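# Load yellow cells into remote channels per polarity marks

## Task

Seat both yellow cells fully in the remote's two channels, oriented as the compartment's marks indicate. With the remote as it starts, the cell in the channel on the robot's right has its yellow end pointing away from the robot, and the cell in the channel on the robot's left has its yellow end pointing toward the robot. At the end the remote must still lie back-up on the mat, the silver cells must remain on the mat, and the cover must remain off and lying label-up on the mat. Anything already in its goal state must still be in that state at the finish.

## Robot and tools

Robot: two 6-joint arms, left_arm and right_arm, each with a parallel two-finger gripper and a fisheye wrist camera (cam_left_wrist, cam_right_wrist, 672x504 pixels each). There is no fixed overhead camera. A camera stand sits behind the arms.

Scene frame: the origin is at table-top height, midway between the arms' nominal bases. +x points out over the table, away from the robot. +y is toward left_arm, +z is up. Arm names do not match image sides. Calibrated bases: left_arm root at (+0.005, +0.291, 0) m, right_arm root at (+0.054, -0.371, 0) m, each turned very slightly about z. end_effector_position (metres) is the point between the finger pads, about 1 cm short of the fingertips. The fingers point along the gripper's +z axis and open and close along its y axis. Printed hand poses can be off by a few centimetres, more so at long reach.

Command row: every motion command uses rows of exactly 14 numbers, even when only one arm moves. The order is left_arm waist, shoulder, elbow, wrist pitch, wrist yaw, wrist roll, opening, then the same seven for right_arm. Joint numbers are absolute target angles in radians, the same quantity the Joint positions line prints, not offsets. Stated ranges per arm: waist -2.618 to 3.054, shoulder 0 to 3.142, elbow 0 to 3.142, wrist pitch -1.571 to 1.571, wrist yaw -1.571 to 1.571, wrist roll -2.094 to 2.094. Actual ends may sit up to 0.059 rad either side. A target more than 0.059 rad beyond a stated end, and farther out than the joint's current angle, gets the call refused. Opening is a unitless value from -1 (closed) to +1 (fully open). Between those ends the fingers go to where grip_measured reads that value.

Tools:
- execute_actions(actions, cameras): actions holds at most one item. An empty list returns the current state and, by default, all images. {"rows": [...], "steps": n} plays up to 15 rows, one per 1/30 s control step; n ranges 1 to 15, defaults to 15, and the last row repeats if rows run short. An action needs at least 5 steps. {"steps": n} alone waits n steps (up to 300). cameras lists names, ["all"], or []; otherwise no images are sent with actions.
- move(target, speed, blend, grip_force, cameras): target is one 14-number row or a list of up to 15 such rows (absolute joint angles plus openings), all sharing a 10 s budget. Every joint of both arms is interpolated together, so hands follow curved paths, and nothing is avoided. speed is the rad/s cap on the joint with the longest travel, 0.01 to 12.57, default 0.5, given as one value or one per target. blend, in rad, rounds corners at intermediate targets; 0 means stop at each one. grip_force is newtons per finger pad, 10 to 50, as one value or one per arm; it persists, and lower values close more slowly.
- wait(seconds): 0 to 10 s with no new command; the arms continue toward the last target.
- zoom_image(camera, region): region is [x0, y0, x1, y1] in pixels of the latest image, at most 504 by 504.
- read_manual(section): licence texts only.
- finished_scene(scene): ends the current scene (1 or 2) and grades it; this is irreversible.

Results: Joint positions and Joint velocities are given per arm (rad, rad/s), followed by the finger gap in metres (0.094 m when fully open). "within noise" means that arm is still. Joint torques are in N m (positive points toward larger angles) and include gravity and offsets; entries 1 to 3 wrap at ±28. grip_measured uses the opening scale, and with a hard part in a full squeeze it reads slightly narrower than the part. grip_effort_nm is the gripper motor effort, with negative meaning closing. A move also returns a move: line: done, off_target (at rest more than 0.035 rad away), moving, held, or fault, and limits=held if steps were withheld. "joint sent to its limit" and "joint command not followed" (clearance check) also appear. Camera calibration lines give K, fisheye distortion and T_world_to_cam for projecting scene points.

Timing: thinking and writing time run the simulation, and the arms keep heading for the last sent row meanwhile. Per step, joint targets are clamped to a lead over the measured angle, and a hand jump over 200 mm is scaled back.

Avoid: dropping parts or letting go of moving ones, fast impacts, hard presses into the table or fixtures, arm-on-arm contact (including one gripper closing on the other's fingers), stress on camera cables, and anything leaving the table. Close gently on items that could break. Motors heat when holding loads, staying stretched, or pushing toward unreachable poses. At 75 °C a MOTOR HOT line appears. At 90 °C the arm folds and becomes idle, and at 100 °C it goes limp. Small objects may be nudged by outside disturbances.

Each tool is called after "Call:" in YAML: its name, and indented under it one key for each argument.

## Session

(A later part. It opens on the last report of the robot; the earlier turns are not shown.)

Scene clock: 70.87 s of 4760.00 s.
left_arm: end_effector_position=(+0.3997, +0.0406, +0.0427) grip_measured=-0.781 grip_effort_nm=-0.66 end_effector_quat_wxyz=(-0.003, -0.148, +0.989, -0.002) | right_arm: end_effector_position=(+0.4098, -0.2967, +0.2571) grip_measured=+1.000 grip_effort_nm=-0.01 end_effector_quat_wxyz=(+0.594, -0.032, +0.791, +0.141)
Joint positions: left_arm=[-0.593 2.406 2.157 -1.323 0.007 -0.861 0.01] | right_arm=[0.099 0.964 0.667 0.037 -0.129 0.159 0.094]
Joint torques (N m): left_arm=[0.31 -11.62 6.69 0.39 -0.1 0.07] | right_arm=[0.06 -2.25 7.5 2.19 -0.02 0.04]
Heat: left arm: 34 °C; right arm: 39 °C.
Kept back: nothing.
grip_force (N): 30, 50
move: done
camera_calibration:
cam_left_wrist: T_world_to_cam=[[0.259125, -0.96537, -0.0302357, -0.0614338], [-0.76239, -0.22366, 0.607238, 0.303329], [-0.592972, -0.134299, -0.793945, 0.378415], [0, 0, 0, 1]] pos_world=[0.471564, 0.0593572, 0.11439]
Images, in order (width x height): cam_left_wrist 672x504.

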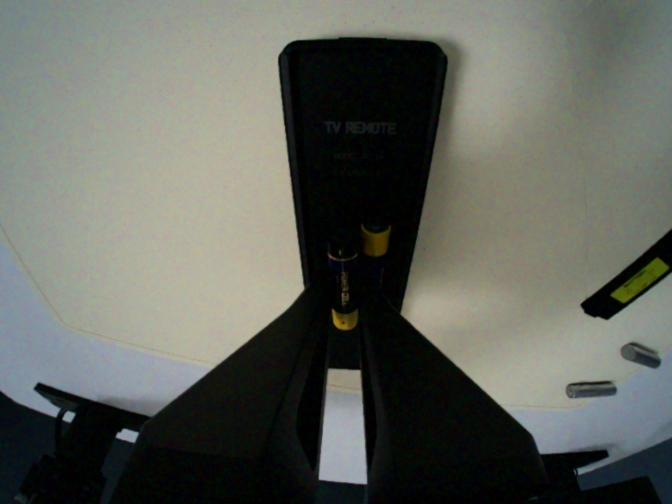

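Call:
move:
  target: [-0.589,2.4275,2.126,-1.278,0,-0.855,-1, 0.099,0.964,0.667,0.037,-0.129,0.159,1]
  speed: 0.2
  cameras: ["cam_left_wrist"]

Call:
zoom_image:
  camera: "cam_left_wrist"
  region: [246, 150, 446, 350]

Scene clock: 72.67 s of 4760.00 s.
left_arm: end_effector_position=(+0.4014, +0.0395, +0.0385) grip_measured=-0.781 grip_effort_nm=-0.66 end_effector_quat_wxyz=(+0.000, -0.148, +0.989, -0.005) | right_arm: end_effector_position=(+0.4098, -0.2967, +0.2571) grip_measured=+1.000 grip_effort_nm=-0.01 end_effector_quat_wxyz=(+0.594, -0.032, +0.791, +0.141)
Joint positions: left_arm=[-0.593 2.406 2.14 -1.298 0.007 -0.861 0.01] | right_arm=[0.099 0.964 0.667 0.037 -0.129 0.159 0.094]
Joint torques (N m): left_arm=[0.23 -11.6 6.02 0.51 -0.06 0.08] | right_arm=[0.06 -2.25 7.5 2.19 -0.02 0.04]
Heat: left arm: 34 °C; right arm: 39 °C.
Kept back: nothing.
grip_force (N): 30, 50
move: done
camera_calibration:
cam_left_wrist: T_world_to_cam=[[0.25924, -0.965513, -0.0240759, -0.06325], [-0.766719, -0.220895, 0.602784, 0.308757], [-0.587314, -0.137806, -0.797541, 0.373946], [0, 0, 0, 1]] pos_world=[0.47275, 0.058666, 0.110601]
Images, in order (width x height): cam_left_wrist 672x504.

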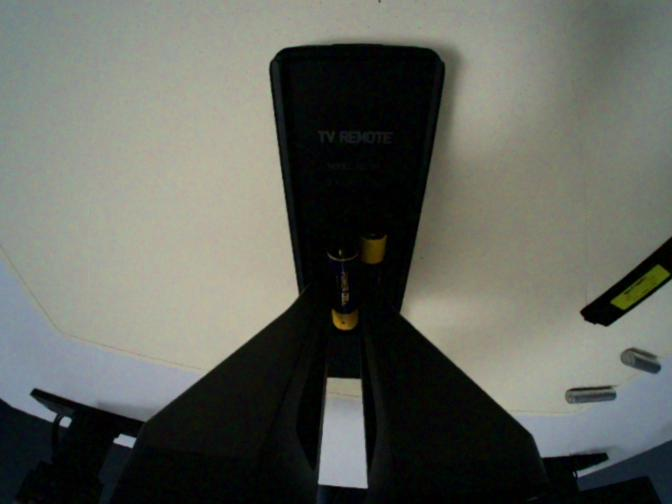

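Scaled by 2.520 from the camera's 672x504 image, which has a finer 960x720 frame.

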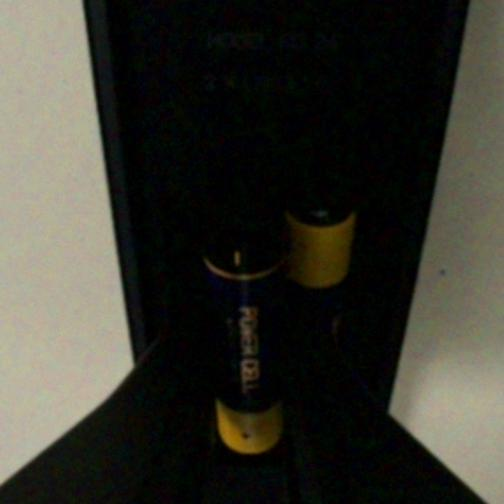

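Call:
move:
  target: [-0.589,2.4275,2.130,-1.319,0,-0.855,-1, 0.099,0.964,0.667,0.037,-0.129,0.159,1]
  speed: 0.2
  cameras: ["cam_left_wrist"]

Call:
zoom_image:
  camera: "cam_left_wrist"
  region: [246, 150, 446, 350]

Scene clock: 73.70 s of 4760.00 s.
left_arm: end_effector_position=(+0.3999, +0.0404, +0.0385) grip_measured=-0.781 grip_effort_nm=-0.65 end_effector_quat_wxyz=(-0.003, -0.148, +0.989, -0.003) | right_arm: end_effector_position=(+0.4098, -0.2967, +0.2571) grip_measured=+1.000 grip_effort_nm=-0.01 end_effector_quat_wxyz=(+0.594, -0.032, +0.791, +0.141)
Joint positions: left_arm=[-0.593 2.406 2.14 -1.305 0.007 -0.861 0.01] | right_arm=[0.099 0.964 0.667 0.037 -0.129 0.159 0.094]
Joint torques (N m): left_arm=[0.35 -11.55 6.32 0.14 -0.09 0.09] | right_arm=[0.06 -2.25 7.5 2.19 -0.02 0.04]
Heat: left arm: 34 °C; right arm: 40 °C.
Kept back: nothing.
grip_force (N): 30, 50
move: done
camera_calibration:
cam_left_wrist: T_world_to_cam=[[0.259132, -0.965402, -0.0291488, -0.0618019], [-0.763184, -0.223162, 0.606423, 0.306365], [-0.591947, -0.134898, -0.794608, 0.374752], [0, 0, 0, 1]] pos_world=[0.471661, 0.0592587, 0.110192]
Images, in order (width x height): cam_left_wrist 672x504.

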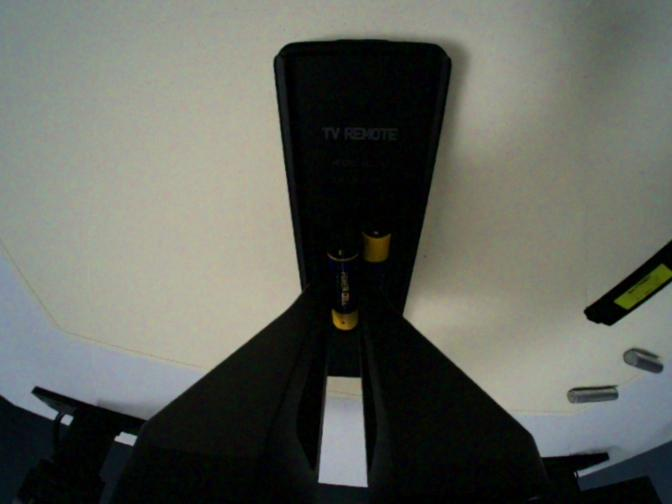

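Scaled by 2.520 from the camera's 672x504 image, which has a finer 960x720 frame.

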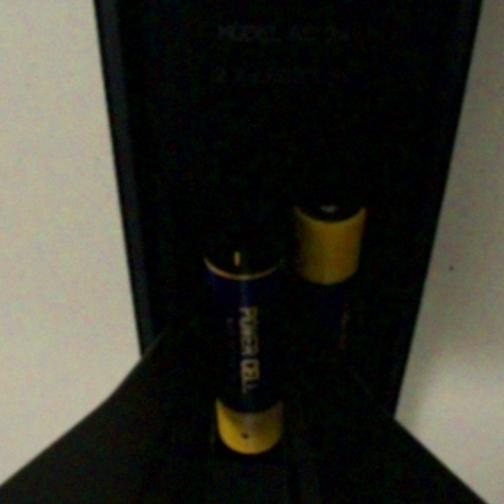

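Call:
move:
  target: [-0.606,2.4275,2.130,-1.327,0,-0.857,-1, 0.099,0.964,0.667,0.037,-0.129,0.159,1]
  speed: 0.2
  cameras: ["cam_left_wrist"]

Call:
zoom_image:
  camera: "cam_left_wrist"
  region: [246, 150, 446, 350]

Scene clock: 75.07 s of 4760.00 s.
left_arm: end_effector_position=(+0.3961, +0.0394, +0.0385) grip_measured=-0.781 grip_effort_nm=-0.65 end_effector_quat_wxyz=(-0.007, -0.145, +0.989, +0.001) | right_arm: end_effector_position=(+0.4098, -0.2967, +0.2571) grip_measured=+1.000 grip_effort_nm=-0.01 end_effector_quat_wxyz=(+0.594, -0.032, +0.791, +0.141)
Joint positions: left_arm=[-0.599 2.406 2.14 -1.316 0.007 -0.861 0.01] | right_arm=[0.099 0.964 0.667 0.037 -0.129 0.159 0.094]
Joint torques (N m): left_arm=[-0.55 -11.74 6.37 0.15 -0.09 0.07] | right_arm=[0.06 -2.25 7.5 2.19 -0.02 0.04]
Heat: left arm: 34 °C; right arm: 40 °C.
Kept back: nothing.
grip_force (N): 30, 50
move: done
camera_calibration:
cam_left_wrist: T_world_to_cam=[[0.252888, -0.96679, -0.0369371, -0.0589443], [-0.759107, -0.221944, 0.611962, 0.301408], [-0.599837, -0.126719, -0.790024, 0.37506], [0, 0, 0, 1]] pos_world=[0.468682, 0.0574359, 0.109679]
Images, in order (width x height): cam_left_wrist 672x504.

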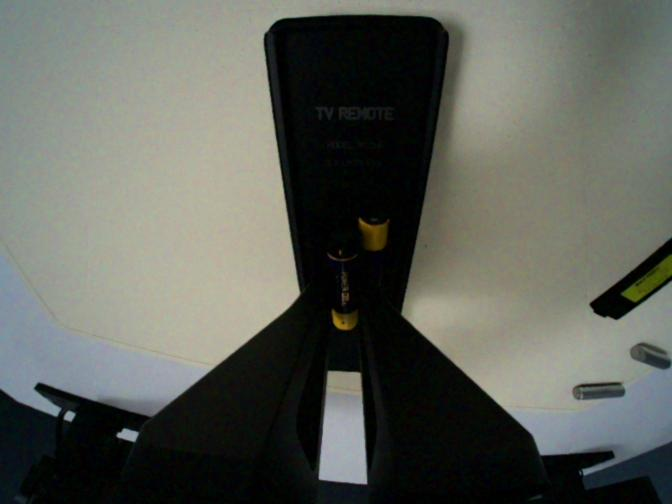

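Scaled by 2.520 from the camera's 672x504 image, which has a finer 960x720 frame.

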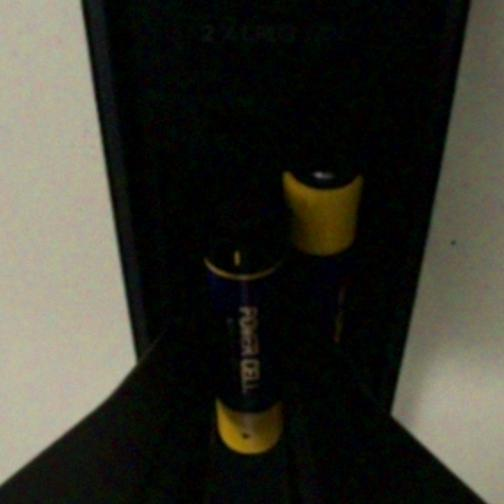

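Call:
move:
  target: [-0.5845,2.4275,2.130,-1.320,0,-0.857,-1, 0.099,0.964,0.667,0.037,-0.129,0.159,1]
  speed: 0.2
  cameras: ["cam_left_wrist"]

Call:
zoom_image:
  camera: "cam_left_wrist"
  region: [246, 150, 446, 350]

Scene clock: 76.10 s of 4760.00 s.
left_arm: end_effector_position=(+0.3976, +0.0420, +0.0385) grip_measured=-0.781 grip_effort_nm=-0.66 end_effector_quat_wxyz=(-0.007, -0.148, +0.989, +0.000) | right_arm: end_effector_position=(+0.4098, -0.2967, +0.2571) grip_measured=+1.000 grip_effort_nm=0.00 end_effector_quat_wxyz=(+0.594, -0.032, +0.791, +0.141)
Joint positions: left_arm=[-0.592 2.406 2.14 -1.316 0.009 -0.861 0.01] | right_arm=[0.099 0.964 0.667 0.037 -0.129 0.159 0.094]
Joint torques (N m): left_arm=[0.59 -11.55 6.27 0.23 -0.08 0.07] | right_arm=[0.06 -2.25 7.49 2.19 -0.02 0.04]
Heat: left arm: 34 °C; right arm: 40 °C.
Kept back: nothing.
grip_force (N): 30, 50
move: done
camera_calibration:
cam_left_wrist: T_world_to_cam=[[0.25952, -0.965057, -0.0362436, -0.0595889], [-0.756832, -0.22655, 0.61309, 0.302311], [-0.599878, -0.131679, -0.789181, 0.37644], [0, 0, 0, 1]] pos_world=[0.470081, 0.0605509, 0.109576]
Images, in order (width x height): cam_left_wrist 672x504.

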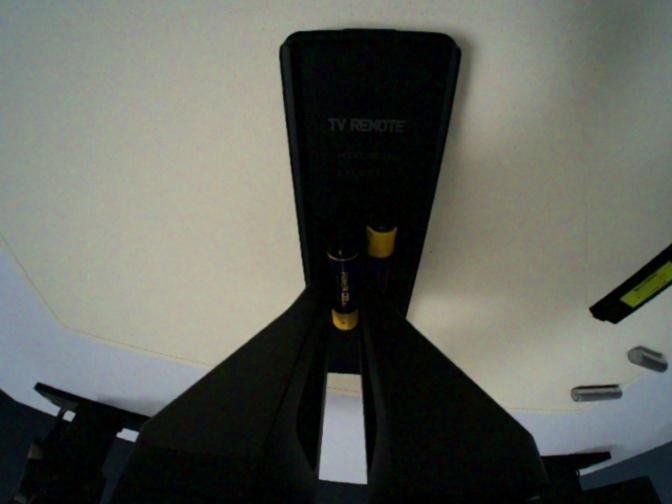

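Scaled by 2.520 from the camera's 672x504 image, which has a finer 960x720 frame.

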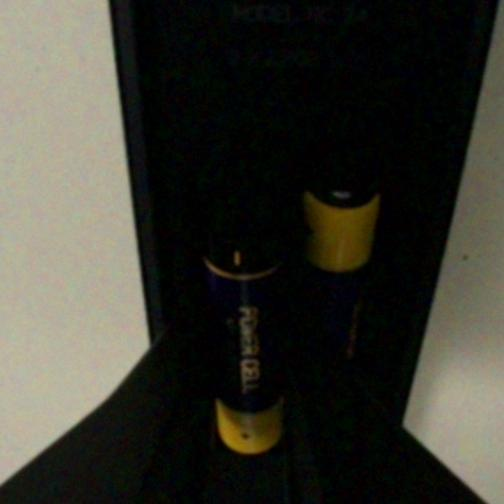

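Call:
move:
  target: [-0.604,2.4275,2.130,-1.279,0,-0.857,-1, 0.099,0.964,0.667,0.037,-0.129,0.159,1]
  speed: 0.2
  cameras: ["cam_left_wrist"]

Call:
zoom_image:
  camera: "cam_left_wrist"
  region: [246, 150, 446, 350]

Scene clock: 77.30 s of 4760.00 s.
left_arm: end_effector_position=(+0.3997, +0.0386, +0.0385) grip_measured=-0.781 grip_effort_nm=-0.65 end_effector_quat_wxyz=(-0.002, -0.146, +0.989, -0.004) | right_arm: end_effector_position=(+0.4098, -0.2967, +0.2571) grip_measured=+1.000 grip_effort_nm=-0.01 end_effector_quat_wxyz=(+0.594, -0.032, +0.791, +0.141)
Joint positions: left_arm=[-0.596 2.406 2.14 -1.302 0.009 -0.861 0.01] | right_arm=[0.099 0.964 0.667 0.037 -0.129 0.159 0.094]
Joint torques (N m): left_arm=[-0.69 -11.59 6.43 0.53 -0.09 0.06] | right_arm=[0.06 -2.25 7.5 2.19 -0.02 0.04]
Heat: left arm: 34 °C; right arm: 40 °C.
Kept back: nothing.
grip_force (N): 30, 50
move: done
camera_calibration:
cam_left_wrist: T_world_to_cam=[[0.256178, -0.966285, -0.0258166, -0.0623827], [-0.764959, -0.218986, 0.605709, 0.306347], [-0.590941, -0.13542, -0.795268, 0.37404], [0, 0, 0, 1]] pos_world=[0.471359, 0.0574589, 0.110294]
Images, in order (width x height): cam_left_wrist 672x504.

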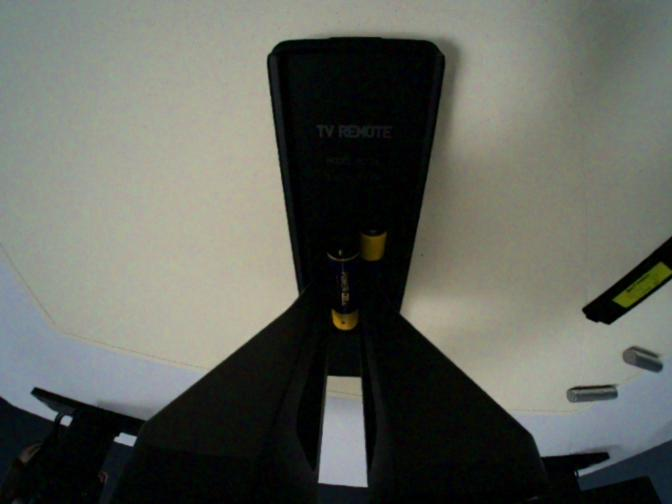

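Scaled by 2.520 from the camera's 672x504 image, which has a finer 960x720 frame.

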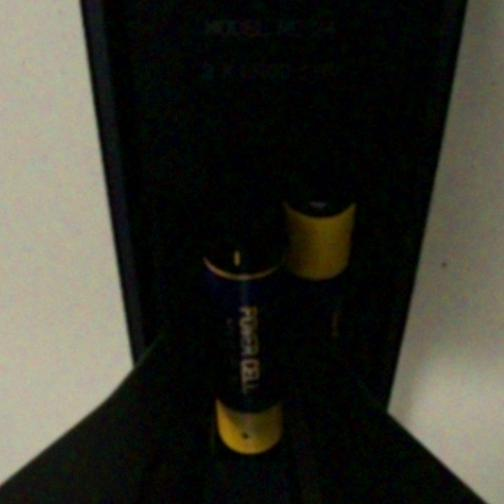

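Call:
move:
  target: [-0.604,2.4275,2.130,-1.3235,0,-0.857,-1, 0.099,0.964,0.667,0.037,-0.129,0.159,1]
  speed: 0.2
  cameras: ["cam_left_wrist"]

Call:
zoom_image:
  camera: "cam_left_wrist"
  region: [246, 150, 446, 350]

Scene clock: 78.47 s of 4760.00 s.
left_arm: end_effector_position=(+0.3975, +0.0399, +0.0385) grip_measured=-0.781 grip_effort_nm=-0.66 end_effector_quat_wxyz=(-0.006, -0.146, +0.989, -0.001) | right_arm: end_effector_position=(+0.4098, -0.2967, +0.2571) grip_measured=+1.000 grip_effort_nm=-0.01 end_effector_quat_wxyz=(+0.594, -0.032, +0.791, +0.141)
Joint positions: left_arm=[-0.596 2.406 2.14 -1.312 0.009 -0.861 0.01] | right_arm=[0.099 0.964 0.667 0.037 -0.129 0.159 0.094]
Joint torques (N m): left_arm=[-0.79 -11.63 6.34 0.19 -0.07 0.08] | right_arm=[0.06 -2.25 7.5 2.19 -0.02 0.04]
Heat: left arm: 34 °C; right arm: 40 °C.
Kept back: nothing.
grip_force (N): 30, 50
move: done
camera_calibration:
cam_left_wrist: T_world_to_cam=[[0.255916, -0.966122, -0.0334005, -0.060089], [-0.759702, -0.222363, 0.61107, 0.302803], [-0.597795, -0.131008, -0.790871, 0.37531], [0, 0, 0, 1]] pos_world=[0.469777, 0.0584478, 0.109781]
Images, in order (width x height): cam_left_wrist 672x504.

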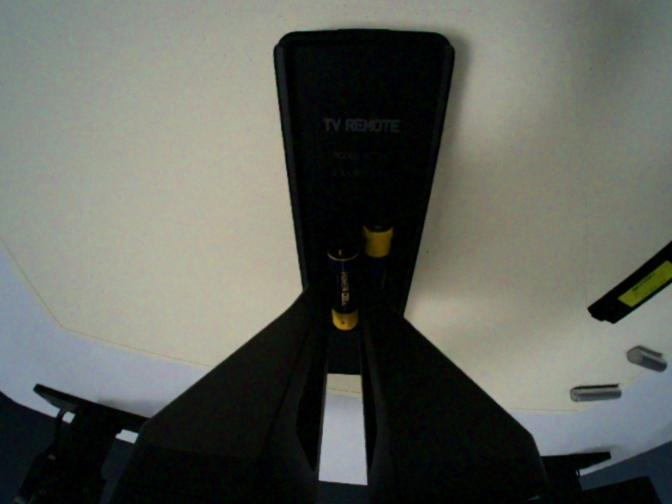

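Scaled by 2.520 from the camera's 672x504 image, which has a finer 960x720 frame.

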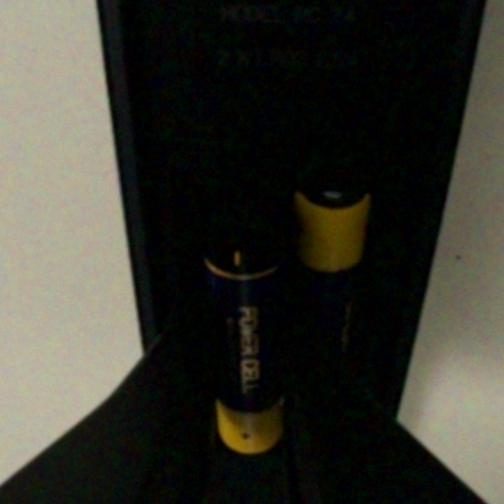

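Call:
move:
  target: [-0.604,2.4275,2.130,-1.3235,0,-0.857,-0.745, 0.099,0.964,0.667,0.037,-0.129,0.159,1]
  speed: 0.2
  cameras: ["cam_left_wrist"]

Call:
zoom_image:
  camera: "cam_left_wrist"
  region: [246, 150, 446, 350]

Scene clock: 79.23 s of 4760.00 s.
left_arm: end_effector_position=(+0.3974, +0.0400, +0.0385) grip_measured=-0.748 grip_effort_nm=0.16 end_effector_quat_wxyz=(-0.006, -0.146, +0.989, -0.001) | right_arm: end_effector_position=(+0.4098, -0.2967, +0.2571) grip_measured=+1.000 grip_effort_nm=-0.01 end_effector_quat_wxyz=(+0.594, -0.032, +0.791, +0.141)
Joint positions: left_arm=[-0.596 2.406 2.14 -1.313 0.009 -0.861 0.012] | right_arm=[0.099 0.964 0.667 0.037 -0.129 0.159 0.094]
Joint torques (N m): left_arm=[-0.7 -11.56 6.26 0.17 -0.08 0.07] | right_arm=[0.05 -2.25 7.49 2.19 -0.02 0.04]
Heat: left arm: 34 °C; right arm: 40 °C.
Kept back: nothing.
grip_force (N): 30, 50
move: done
camera_calibration:
cam_left_wrist: T_world_to_cam=[[0.255988, -0.966093, -0.0336888, -0.0600932], [-0.759446, -0.22255, 0.611321, 0.302667], [-0.59809, -0.130906, -0.790666, 0.37542], [0, 0, 0, 1]] pos_world=[0.469777, 0.0584476, 0.10978]
Images, in order (width x height): cam_left_wrist 672x504.

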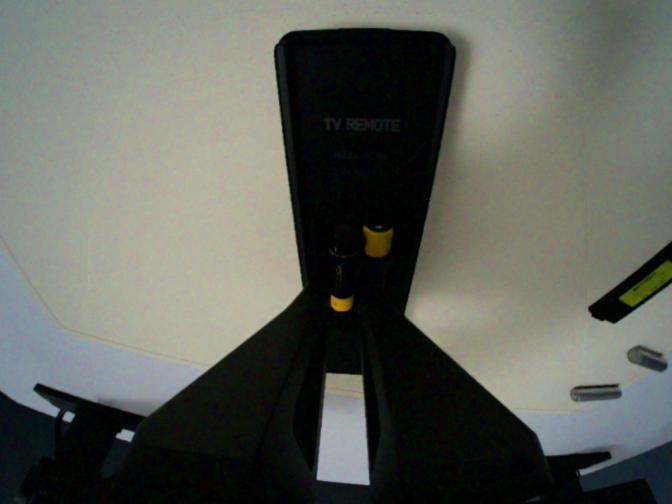

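Scaled by 2.520 from the camera's 672x504 image, which has a finer 960x720 frame.

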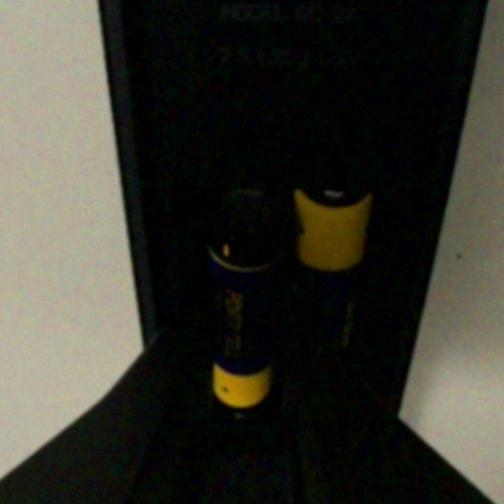

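Call:
move:
  target: [-0.604,2.4275,2.34,-1.50,0,-0.857,-0.6, 0.099,0.964,0.667,0.037,-0.129,0.159,1]
  speed: 0.5
  cameras: ["cam_left_wrist"]

Call:
zoom_image:
  camera: "cam_left_wrist"
  region: [266, 140, 426, 300]

Scene clock: 80.63 s of 4760.00 s.
left_arm: end_effector_position=(+0.3950, +0.0393, +0.0838) grip_measured=-0.603 grip_effort_nm=0.16 end_effector_quat_wxyz=(-0.005, -0.145, +0.989, -0.003) | right_arm: end_effector_position=(+0.4098, -0.2967, +0.2571) grip_measured=+1.000 grip_effort_nm=-0.01 end_effector_quat_wxyz=(+0.594, -0.032, +0.791, +0.141)
Joint positions: left_arm=[-0.599 2.406 2.32 -1.488 0.011 -0.861 0.019] | right_arm=[0.099 0.964 0.667 0.037 -0.129 0.159 0.094]
Joint torques (N m): left_arm=[-0.34 -11.58 9.21 0.16 -0.11 0.05] | right_arm=[0.05 -2.24 7.5 2.19 -0.02 0.04]
Heat: left arm: 34 °C; right arm: 40 °C.
Kept back: nothing.
grip_force (N): 30, 50
move: done
camera_calibration:
cam_left_wrist: T_world_to_cam=[[0.253087, -0.967025, -0.0284513, -0.0577775], [-0.761921, -0.217358, 0.610109, 0.273805], [-0.596174, -0.132733, -0.791807, 0.409163], [0, 0, 0, 1]] pos_world=[0.467173, 0.057951, 0.155283]
Images, in order (width x height): cam_left_wrist 672x504.

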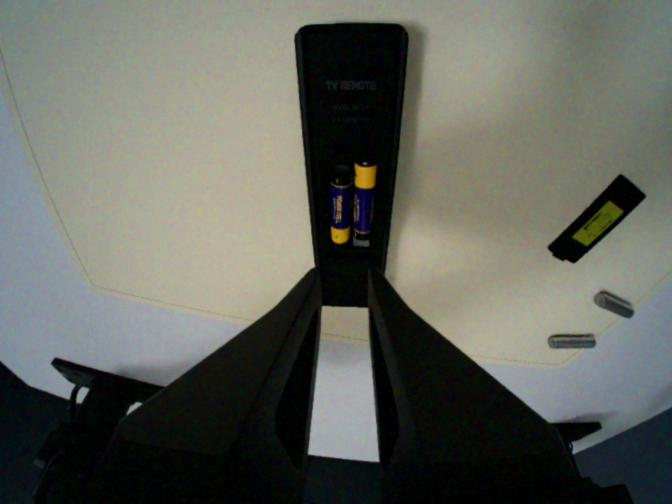

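Scaled by 3.150 from the camera's 672x504 image, which has a finer 960x720 frame.

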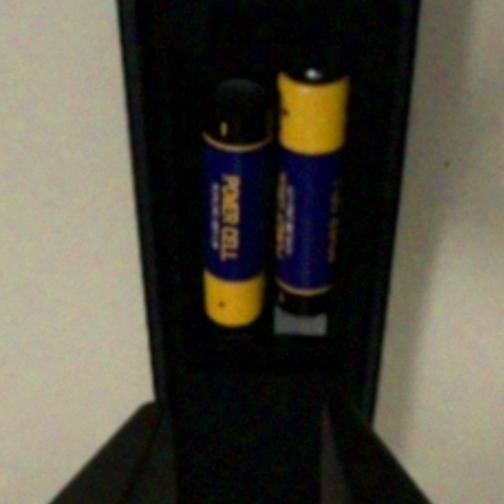

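Call:
zoom_image:
  camera: "cam_left_wrist"
  region: [316, 150, 396, 260]

Scaled by 4.582 from the camera's 672x504 image, which has a finer 960x720 frame.

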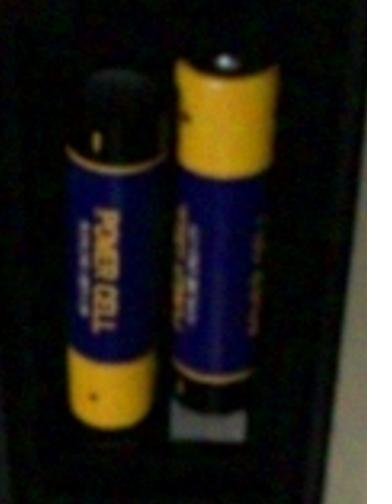

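Call:
move:
  target:
    - [-0.628,2.43,2.32,-1.48,0,-0.875,-1, 0.099,0.964,0.667,0.037,-0.129,0.159,1]
    - [-0.603,2.476,2.232,-1.346,0,-0.867,-1, 0.099,0.964,0.667,0.037,-0.129,0.159,1]
  speed: 0.35
  cameras: ["cam_left_wrist"]

Call:
zoom_image:
  camera: "cam_left_wrist"
  region: [266, 140, 426, 300]

Scene clock: 84.33 s of 4760.00 s.
left_arm: end_effector_position=(+0.4027, +0.0297, +0.0422) grip_measured=-0.989 grip_effort_nm=-0.58 end_effector_quat_wxyz=(-0.004, -0.144, +0.990, -0.004) | right_arm: end_effector_position=(+0.4098, -0.2967, +0.2571) grip_measured=+1.000 grip_effort_nm=-0.01 end_effector_quat_wxyz=(+0.594, -0.032, +0.791, +0.141)
Joint positions: left_arm=[-0.607 2.454 2.239 -1.357 0.011 -0.867 0.001] | right_arm=[0.099 0.964 0.667 0.037 -0.129 0.159 0.094]
Joint torques (N m): left_arm=[0.28 -11.82 6.58 0.38 -0.09 0] | right_arm=[0.06 -2.25 7.5 2.19 -0.02 0.04]
Heat: left arm: 34 °C; right arm: 40 °C.
Kept back: nothing.
grip_force (N): 30, 50
move: done
camera_calibration:
cam_left_wrist: T_world_to_cam=[[0.250929, -0.967641, -0.026559, -0.0695227], [-0.763769, -0.214768, 0.608713, 0.303753], [-0.59472, -0.132459, -0.792946, 0.37888], [0, 0, 0, 1]] pos_world=[0.47477, 0.0481494, 0.113687]
Images, in order (width x height): cam_left_wrist 672x504.

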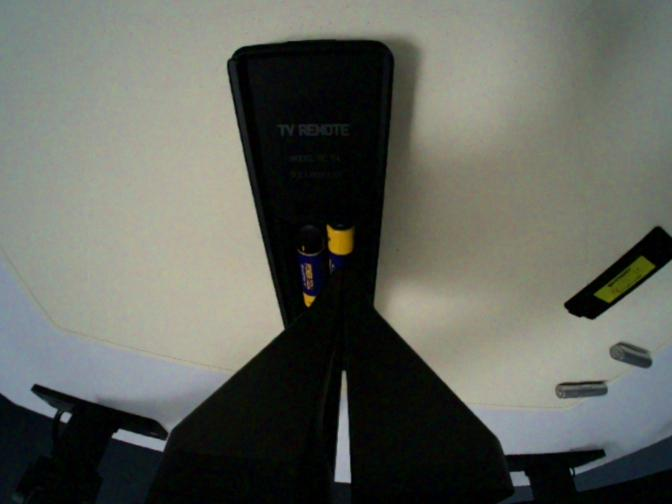

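Scaled by 3.150 from the camera's 672x504 image, which has a finer 960x720 frame.

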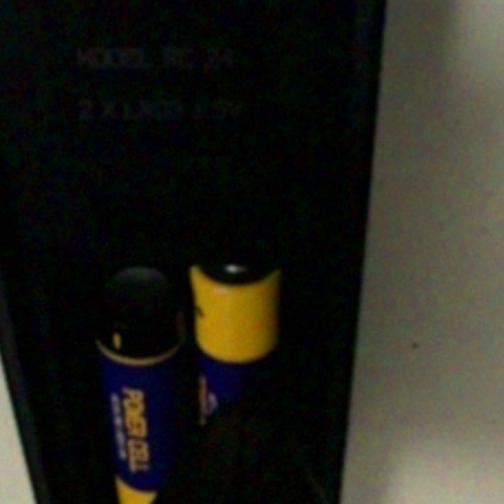

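Call:
move:
  target: [-0.600,2.476,2.185,-1.300,0,-0.867,-1, 0.099,0.964,0.667,0.037,-0.129,0.159,1]
  speed: 0.15
  cameras: ["cam_left_wrist"]

Call:
zoom_image:
  camera: "cam_left_wrist"
  region: [266, 140, 426, 300]

Scene clock: 85.27 s of 4760.00 s.
left_arm: end_effector_position=(+0.4033, +0.0294, +0.0360) grip_measured=-0.989 grip_effort_nm=-0.58 end_effector_quat_wxyz=(-0.003, -0.144, +0.990, -0.004) | right_arm: end_effector_position=(+0.4098, -0.2967, +0.2571) grip_measured=+1.000 grip_effort_nm=-0.01 end_effector_quat_wxyz=(+0.594, -0.032, +0.791, +0.141)
Joint positions: left_arm=[-0.607 2.454 2.215 -1.331 0.011 -0.867 0.001] | right_arm=[0.099 0.964 0.667 0.037 -0.129 0.159 0.094]
Joint torques (N m): left_arm=[0.58 -11.78 4.53 0.6 -0.11 0.02] | right_arm=[0.06 -2.25 7.5 2.19 -0.02 0.04]
Heat: left arm: 34 °C; right arm: 40 °C.
Kept back: nothing.
grip_force (N): 30, 50
move: done
camera_calibration:
cam_left_wrist: T_world_to_cam=[[0.251054, -0.967639, -0.0254273, -0.0701799], [-0.765139, -0.214468, 0.607097, 0.308549], [-0.592904, -0.132958, -0.794221, 0.373692], [0, 0, 0, 1]] pos_world=[0.475266, 0.0479507, 0.10769]
Images, in order (width x height): cam_left_wrist 672x504.

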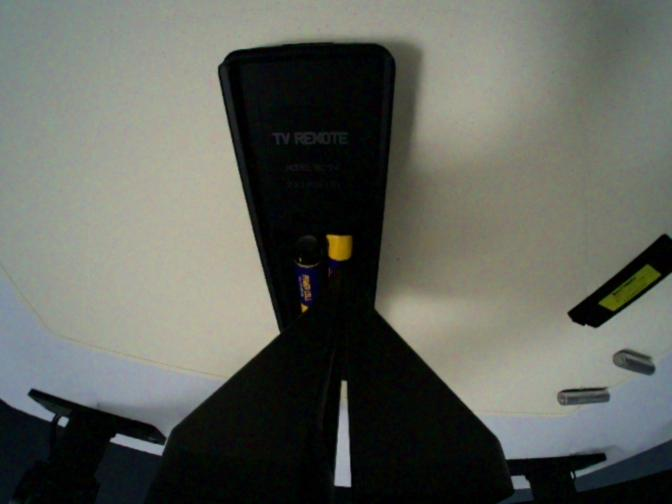

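Scaled by 3.150 from the camera's 672x504 image, which has a finer 960x720 frame.

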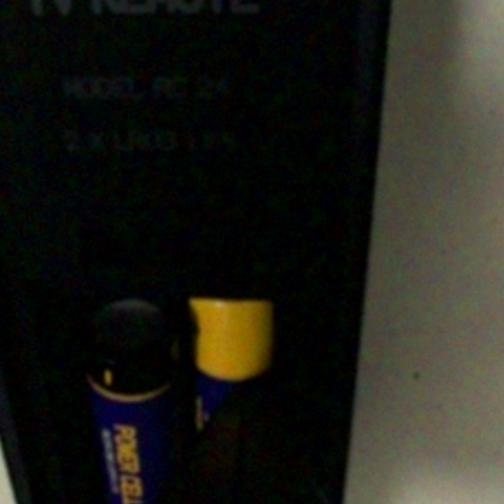

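Call:
move:
  target: [-0.600,2.476,2.155,-1.272,0,-0.867,-1, 0.099,0.964,0.667,0.037,-0.129,0.159,1]
  speed: 0.15
  cameras: ["cam_left_wrist"]

Call:
zoom_image:
  camera: "cam_left_wrist"
  region: [266, 170, 426, 330]

Scene clock: 86.33 s of 4760.00 s.
left_arm: end_effector_position=(+0.4032, +0.0295, +0.0353) grip_measured=-0.989 grip_effort_nm=-0.58 end_effector_quat_wxyz=(-0.001, -0.144, +0.990, -0.006) | right_arm: end_effector_position=(+0.4098, -0.2967, +0.2571) grip_measured=+1.000 grip_effort_nm=-0.01 end_effector_quat_wxyz=(+0.594, -0.032, +0.791, +0.141)
Joint positions: left_arm=[-0.607 2.446 2.198 -1.317 0.011 -0.867 0.001] | right_arm=[0.099 0.964 0.667 0.037 -0.129 0.159 0.094]
Joint torques (N m): left_arm=[0.58 -11.04 3.36 0.78 -0.1 0.01] | right_arm=[0.05 -2.25 7.5 2.19 -0.01 0.04]
Heat: left arm: 34 °C; right arm: 40 °C.
Kept back: nothing.
grip_force (N): 30, 50
move: off_target (left_arm); left_arm: the wrist pitch is farthest, 0.045 rad from its target
camera_calibration:
cam_left_wrist: T_world_to_cam=[[0.251098, -0.967712, -0.0219629, -0.070184], [-0.767523, -0.212877, 0.604642, 0.309921], [-0.589795, -0.134968, -0.796194, 0.371931], [0, 0, 0, 1]] pos_world=[0.474858, 0.0482557, 0.107196]
Images, in order (width x height): cam_left_wrist 672x504.

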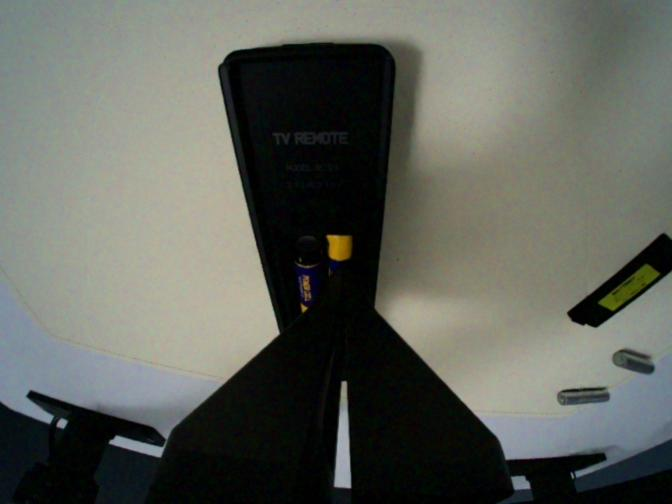

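Scaled by 3.150 from the camera's 672x504 image, which has a finer 960x720 frame.

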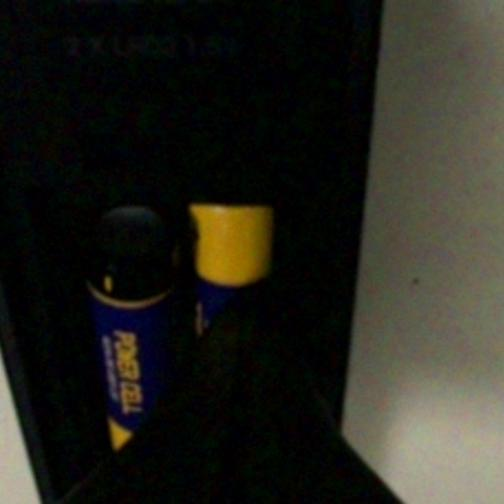

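Call:
move:
  target: [-0.615,2.40,2.32,-1.48,0,-0.867,-1, 0.099,0.964,0.667,0.037,-0.129,0.159,1]
  speed: 0.5
  cameras: ["cam_left_wrist"]

Call:
zoom_image:
  camera: "cam_left_wrist"
  region: [296, 150, 386, 260]

Scene clock: 87.77 s of 4760.00 s.
left_arm: end_effector_position=(+0.3923, +0.0367, +0.0661) grip_measured=-0.989 grip_effort_nm=-0.57 end_effector_quat_wxyz=(-0.016, -0.144, +0.989, +0.007) | right_arm: end_effector_position=(+0.4098, -0.2967, +0.2571) grip_measured=+1.000 grip_effort_nm=-0.01 end_effector_quat_wxyz=(+0.594, -0.032, +0.791, +0.141)
Joint positions: left_arm=[-0.607 2.435 2.299 -1.468 0.011 -0.867 0.001] | right_arm=[0.099 0.964 0.667 0.037 -0.129 0.159 0.094]
Joint torques (N m): left_arm=[-0.66 -16.84 9.33 0.1 -0.1 0.02] | right_arm=[0.06 -2.25 7.5 2.19 -0.02 0.04]
Heat: left arm: 34 °C; right arm: 40 °C.
Kept back: nothing.
grip_force (N): 30, 50
move: done
camera_calibration:
cam_left_wrist: T_world_to_cam=[[0.249935, -0.966932, -0.0507505, -0.0574898], [-0.747466, -0.225994, 0.624677, 0.275685], [-0.615489, -0.118194, -0.779233, 0.399338], [0, 0, 0, 1]] pos_world=[0.466222, 0.0539138, 0.136046]
Images, in order (width x height): cam_left_wrist 672x504.

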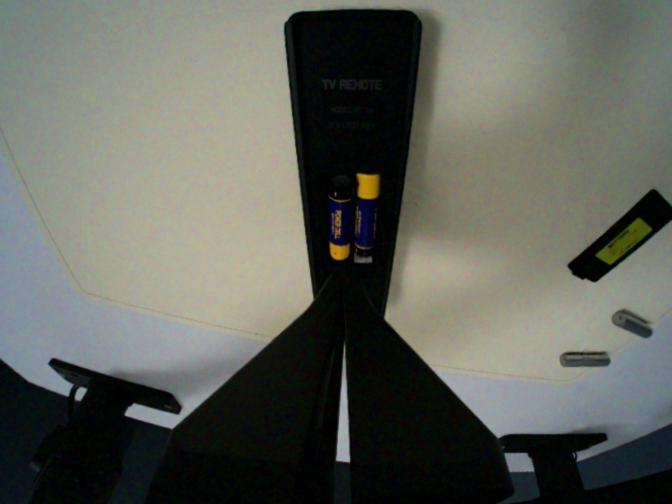

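Scaled by 4.582 from the camera's 672x504 image, which has a finer 960x720 frame.

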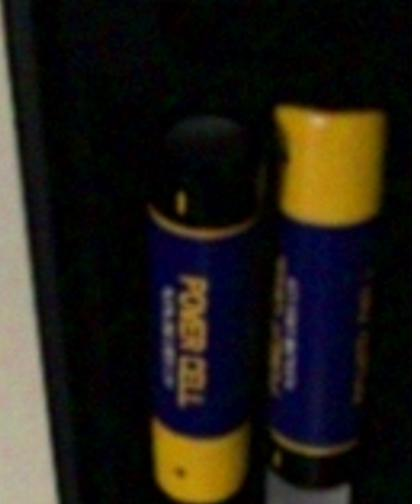

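Call:
move:
  target:
    - [-0.622,2.36,2.27,-1.44,0,-0.865,-1, 0.099,0.964,0.667,0.037,-0.129,0.159,1]
    - [-0.586,2.437,2.162,-1.3155,0,-0.849,-1, 0.099,0.964,0.667,0.037,-0.129,0.159,1]
  speed: 0.35
  cameras: ["cam_left_wrist"]

Call:
zoom_image:
  camera: "cam_left_wrist"
  region: [286, 170, 446, 330]

Scene clock: 90.00 s of 4760.00 s.
left_arm: end_effector_position=(+0.4027, +0.0408, +0.0442) grip_measured=-0.989 grip_effort_nm=-0.57 end_effector_quat_wxyz=(-0.002, -0.147, +0.989, -0.005) | right_arm: end_effector_position=(+0.4098, -0.2967, +0.2571) grip_measured=+1.000 grip_effort_nm=-0.01 end_effector_quat_wxyz=(+0.594, -0.032, +0.791, +0.141)
Joint positions: left_arm=[-0.588 2.411 2.172 -1.327 0.011 -0.855 0.001] | right_arm=[0.099 0.964 0.667 0.037 -0.129 0.159 0.094]
Joint torques (N m): left_arm=[0.1 -11.28 6.43 0.41 -0.1 0.09] | right_arm=[0.06 -2.25 7.49 2.19 -0.02 0.04]
Heat: left arm: 34 °C; right arm: 41 °C.
Kept back: nothing.
grip_force (N): 30, 50
move: done
camera_calibration:
cam_left_wrist: T_world_to_cam=[[0.25841, -0.965745, -0.0236684, -0.061892], [-0.764798, -0.219487, 0.60573, 0.305552], [-0.590176, -0.138425, -0.795318, 0.380527], [0, 0, 0, 1]] pos_world=[0.474257, 0.0599673, 0.116094]
Images, in order (width x height): cam_left_wrist 672x504.

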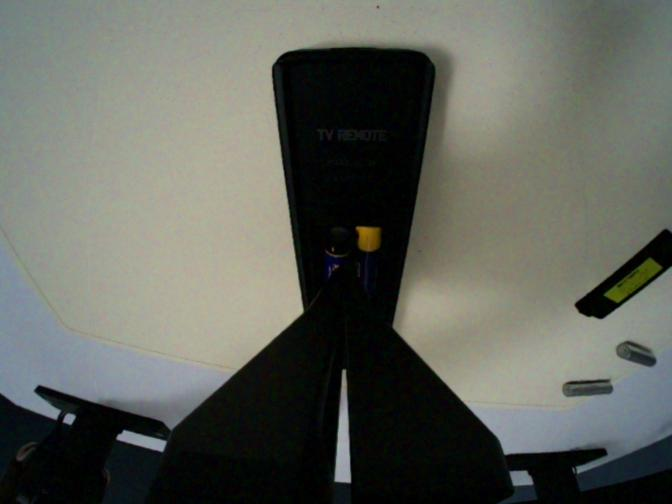

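Scaled by 3.150 from the camera's 672x504 image, which has a finer 960x720 frame.

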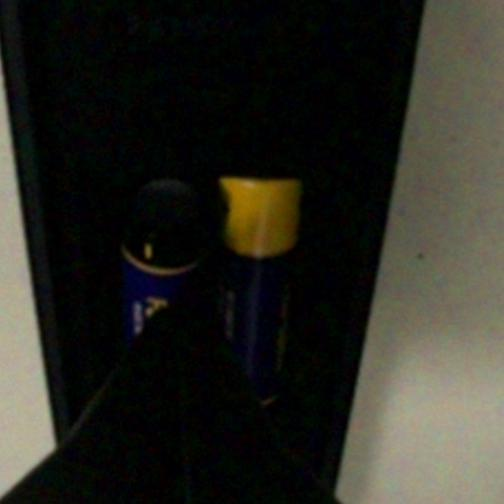

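Call:
move:
  target: [-0.575,2.437,2.112,-1.278,0,-0.845,-1, 0.099,0.964,0.667,0.037,-0.129,0.159,1]
  speed: 0.15
  cameras: ["cam_left_wrist"]

Call:
zoom_image:
  camera: "cam_left_wrist"
  region: [286, 170, 446, 330]

Scene clock: 91.00 s of 4760.00 s.
left_arm: end_effector_position=(+0.4013, +0.0432, +0.0360) grip_measured=-0.989 grip_effort_nm=-0.57 end_effector_quat_wxyz=(-0.006, -0.147, +0.989, -0.003) | right_arm: end_effector_position=(+0.4098, -0.2967, +0.2571) grip_measured=+1.000 grip_effort_nm=-0.01 end_effector_quat_wxyz=(+0.594, -0.032, +0.791, +0.141)
Joint positions: left_arm=[-0.585 2.411 2.139 -1.304 0.011 -0.851 0.001] | right_arm=[0.099 0.964 0.667 0.037 -0.129 0.159 0.094]
Joint torques (N m): left_arm=[0.66 -11.28 4.79 0.56 -0.12 0.08] | right_arm=[0.06 -2.24 7.5 2.19 -0.02 0.04]
Heat: left arm: 34 °C; right arm: 41 °C.
Kept back: nothing.
grip_force (N): 30, 50
move: done
camera_calibration:
cam_left_wrist: T_world_to_cam=[[0.257509, -0.965816, -0.0297975, -0.0588875], [-0.759973, -0.221479, 0.611055, 0.307995], [-0.596767, -0.134707, -0.791027, 0.375761], [0, 0, 0, 1]] pos_world=[0.473474, 0.0619577, 0.107281]
Images, in order (width x height): cam_left_wrist 672x504.

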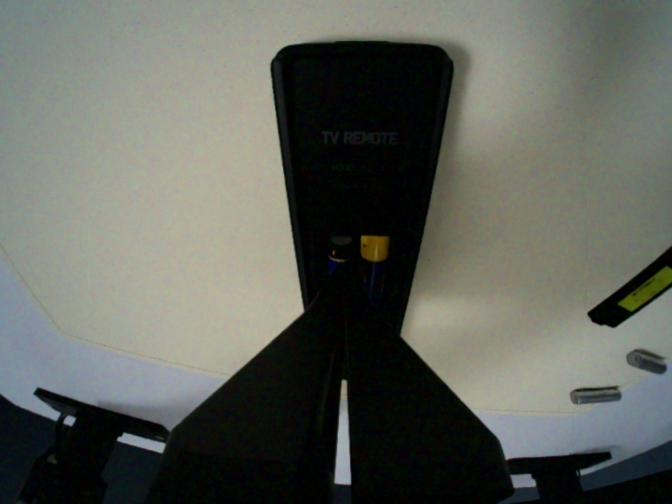

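Scaled by 3.150 from the camera's 672x504 image, which has a finer 960x720 frame.

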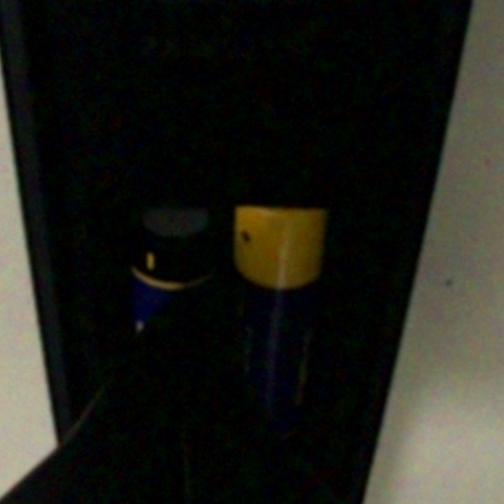

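Call:
move:
  target: [-0.575,2.437,2.085,-1.252,0,-0.845,-1, 0.099,0.964,0.667,0.037,-0.129,0.159,1]
  speed: 0.15

Call:
move:
  target: [-0.595,2.40,2.31,-1.47,0,-0.862,-1, 0.099,0.964,0.667,0.037,-0.129,0.159,1]
  speed: 0.5
  cameras: ["cam_left_wrist"]

Call:
zoom_image:
  camera: "cam_left_wrist"
  region: [296, 150, 396, 270]

Scene clock: 91.93 s of 4760.00 s.
left_arm: end_effector_position=(+0.4011, +0.0433, +0.0349) grip_measured=-0.989 grip_effort_nm=-0.58 end_effector_quat_wxyz=(-0.005, -0.147, +0.989, -0.003) | right_arm: end_effector_position=(+0.4098, -0.2967, +0.2571) grip_measured=+1.000 grip_effort_nm=-0.01 end_effector_quat_wxyz=(+0.594, -0.032, +0.791, +0.141)
Joint positions: left_arm=[-0.585 2.408 2.128 -1.295 0.011 -0.851 0.001] | right_arm=[0.099 0.964 0.667 0.037 -0.129 0.159 0.094]
Joint torques (N m): left_arm=[0.69 -10.92 3.22 0.74 -0.08 0.07] | right_arm=[0.06 -2.25 7.5 2.19 -0.02 0.04]
Heat: left arm: 34 °C; right arm: 41 °C.
Kept back: nothing.
grip_force (N): 30, 50
move: off_target (left_arm); left_arm: the elbow is farthest, 0.043 rad from its target

Scene clock: 93.13 s of 4760.00 s.
left_arm: end_effector_position=(+0.3987, +0.0431, +0.0760) grip_measured=-0.989 grip_effort_nm=-0.58 end_effector_quat_wxyz=(-0.005, -0.147, +0.989, -0.003) | right_arm: end_effector_position=(+0.4098, -0.2967, +0.2571) grip_measured=+1.000 grip_effort_nm=-0.01 end_effector_quat_wxyz=(+0.594, -0.032, +0.791, +0.141)
Joint positions: left_arm=[-0.588 2.408 2.291 -1.458 0.011 -0.854 0.001] | right_arm=[0.099 0.964 0.667 0.037 -0.129 0.159 0.094]
Joint torques (N m): left_arm=[-0.58 -14.15 9.13 0.15 -0.09 -0.05] | right_arm=[0.06 -2.25 7.5 2.19 -0.02 0.04]
Heat: left arm: 34 °C; right arm: 41 °C.
Kept back: nothing.
grip_force (N): 30, 50
move: done
camera_calibration:
cam_left_wrist: T_world_to_cam=[[0.257107, -0.965948, -0.0289763, -0.0569457], [-0.760659, -0.220777, 0.610456, 0.281881], [-0.596066, -0.134911, -0.79152, 0.405686], [0, 0, 0, 1]] pos_world=[0.470872, 0.061958, 0.147382]
Images, in order (width x height): cam_left_wrist 672x504.

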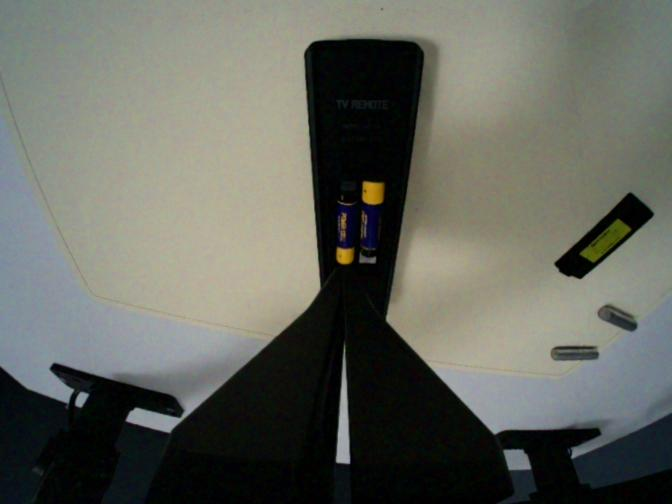

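Scaled by 4.200 from the camera's 672x504 image, which has a finer 960x720 frame.

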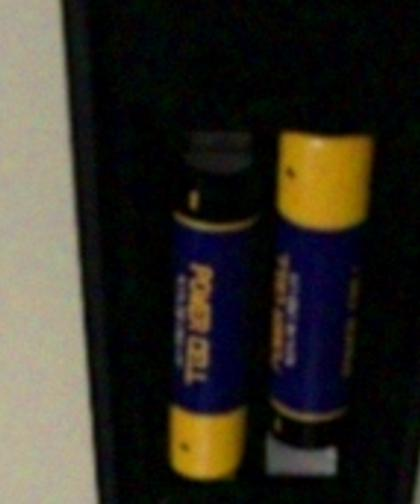

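Call:
move:
  target: [-0.605,1.82,1.40,-0.67,0,0,-0.5, 0.099,0.964,0.667,0.037,-0.129,0.159,1]
  speed: 0.8
  cameras: ["cam_left_wrist"]

Call:
zoom_image:
  camera: "cam_left_wrist"
  region: [286, 150, 426, 290]

Scene clock: 95.47 s of 4760.00 s.
left_arm: end_effector_position=(+0.3829, +0.0485, +0.0965) grip_measured=-0.503 grip_effort_nm=0.15 end_effector_quat_wxyz=(+0.212, +0.271, +0.937, -0.066) | right_arm: end_effector_position=(+0.4098, -0.2967, +0.2571) grip_measured=+1.000 grip_effort_nm=-0.01 end_effector_quat_wxyz=(+0.594, -0.032, +0.791, +0.141)
Joint positions: left_arm=[-0.598 1.853 1.414 -0.685 0.007 -0.007 0.023] | right_arm=[0.099 0.964 0.667 0.037 -0.129 0.159 0.094]
Joint torques (N m): left_arm=[-0.62 -12.68 6.87 1.29 -0.07 0.12] | right_arm=[0.05 -2.25 7.5 2.19 -0.02 0.04]
Heat: left arm: 34 °C; right arm: 41 °C.
Kept back: nothing.
grip_force (N): 30, 50
move: done
camera_calibration:
cam_left_wrist: T_world_to_cam=[[-0.549386, -0.834796, -0.0359225, 0.255976], [-0.822832, 0.533034, 0.197032, 0.285756], [-0.145333, 0.137805, -0.979739, 0.245524], [0, 0, 0, 1]] pos_world=[0.411442, 0.0275361, 0.193442]
Images, in order (width x height): cam_left_wrist 672x504.

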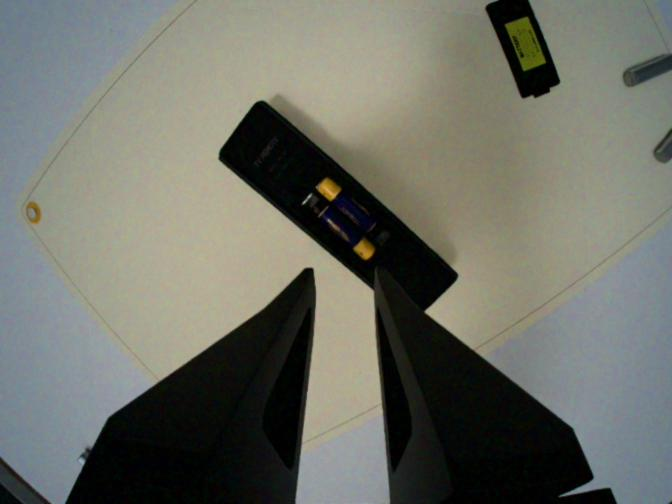

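Scaled by 3.600 from the camera's 672x504 image, which has a finer 960x720 frame.

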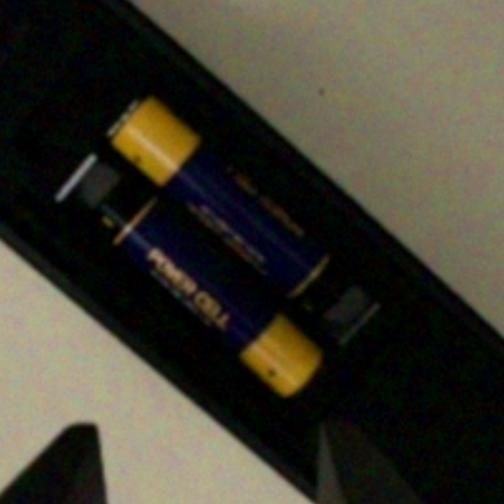

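Call:
finished_scene:
  scene: 1

The scene is finished: the task was done.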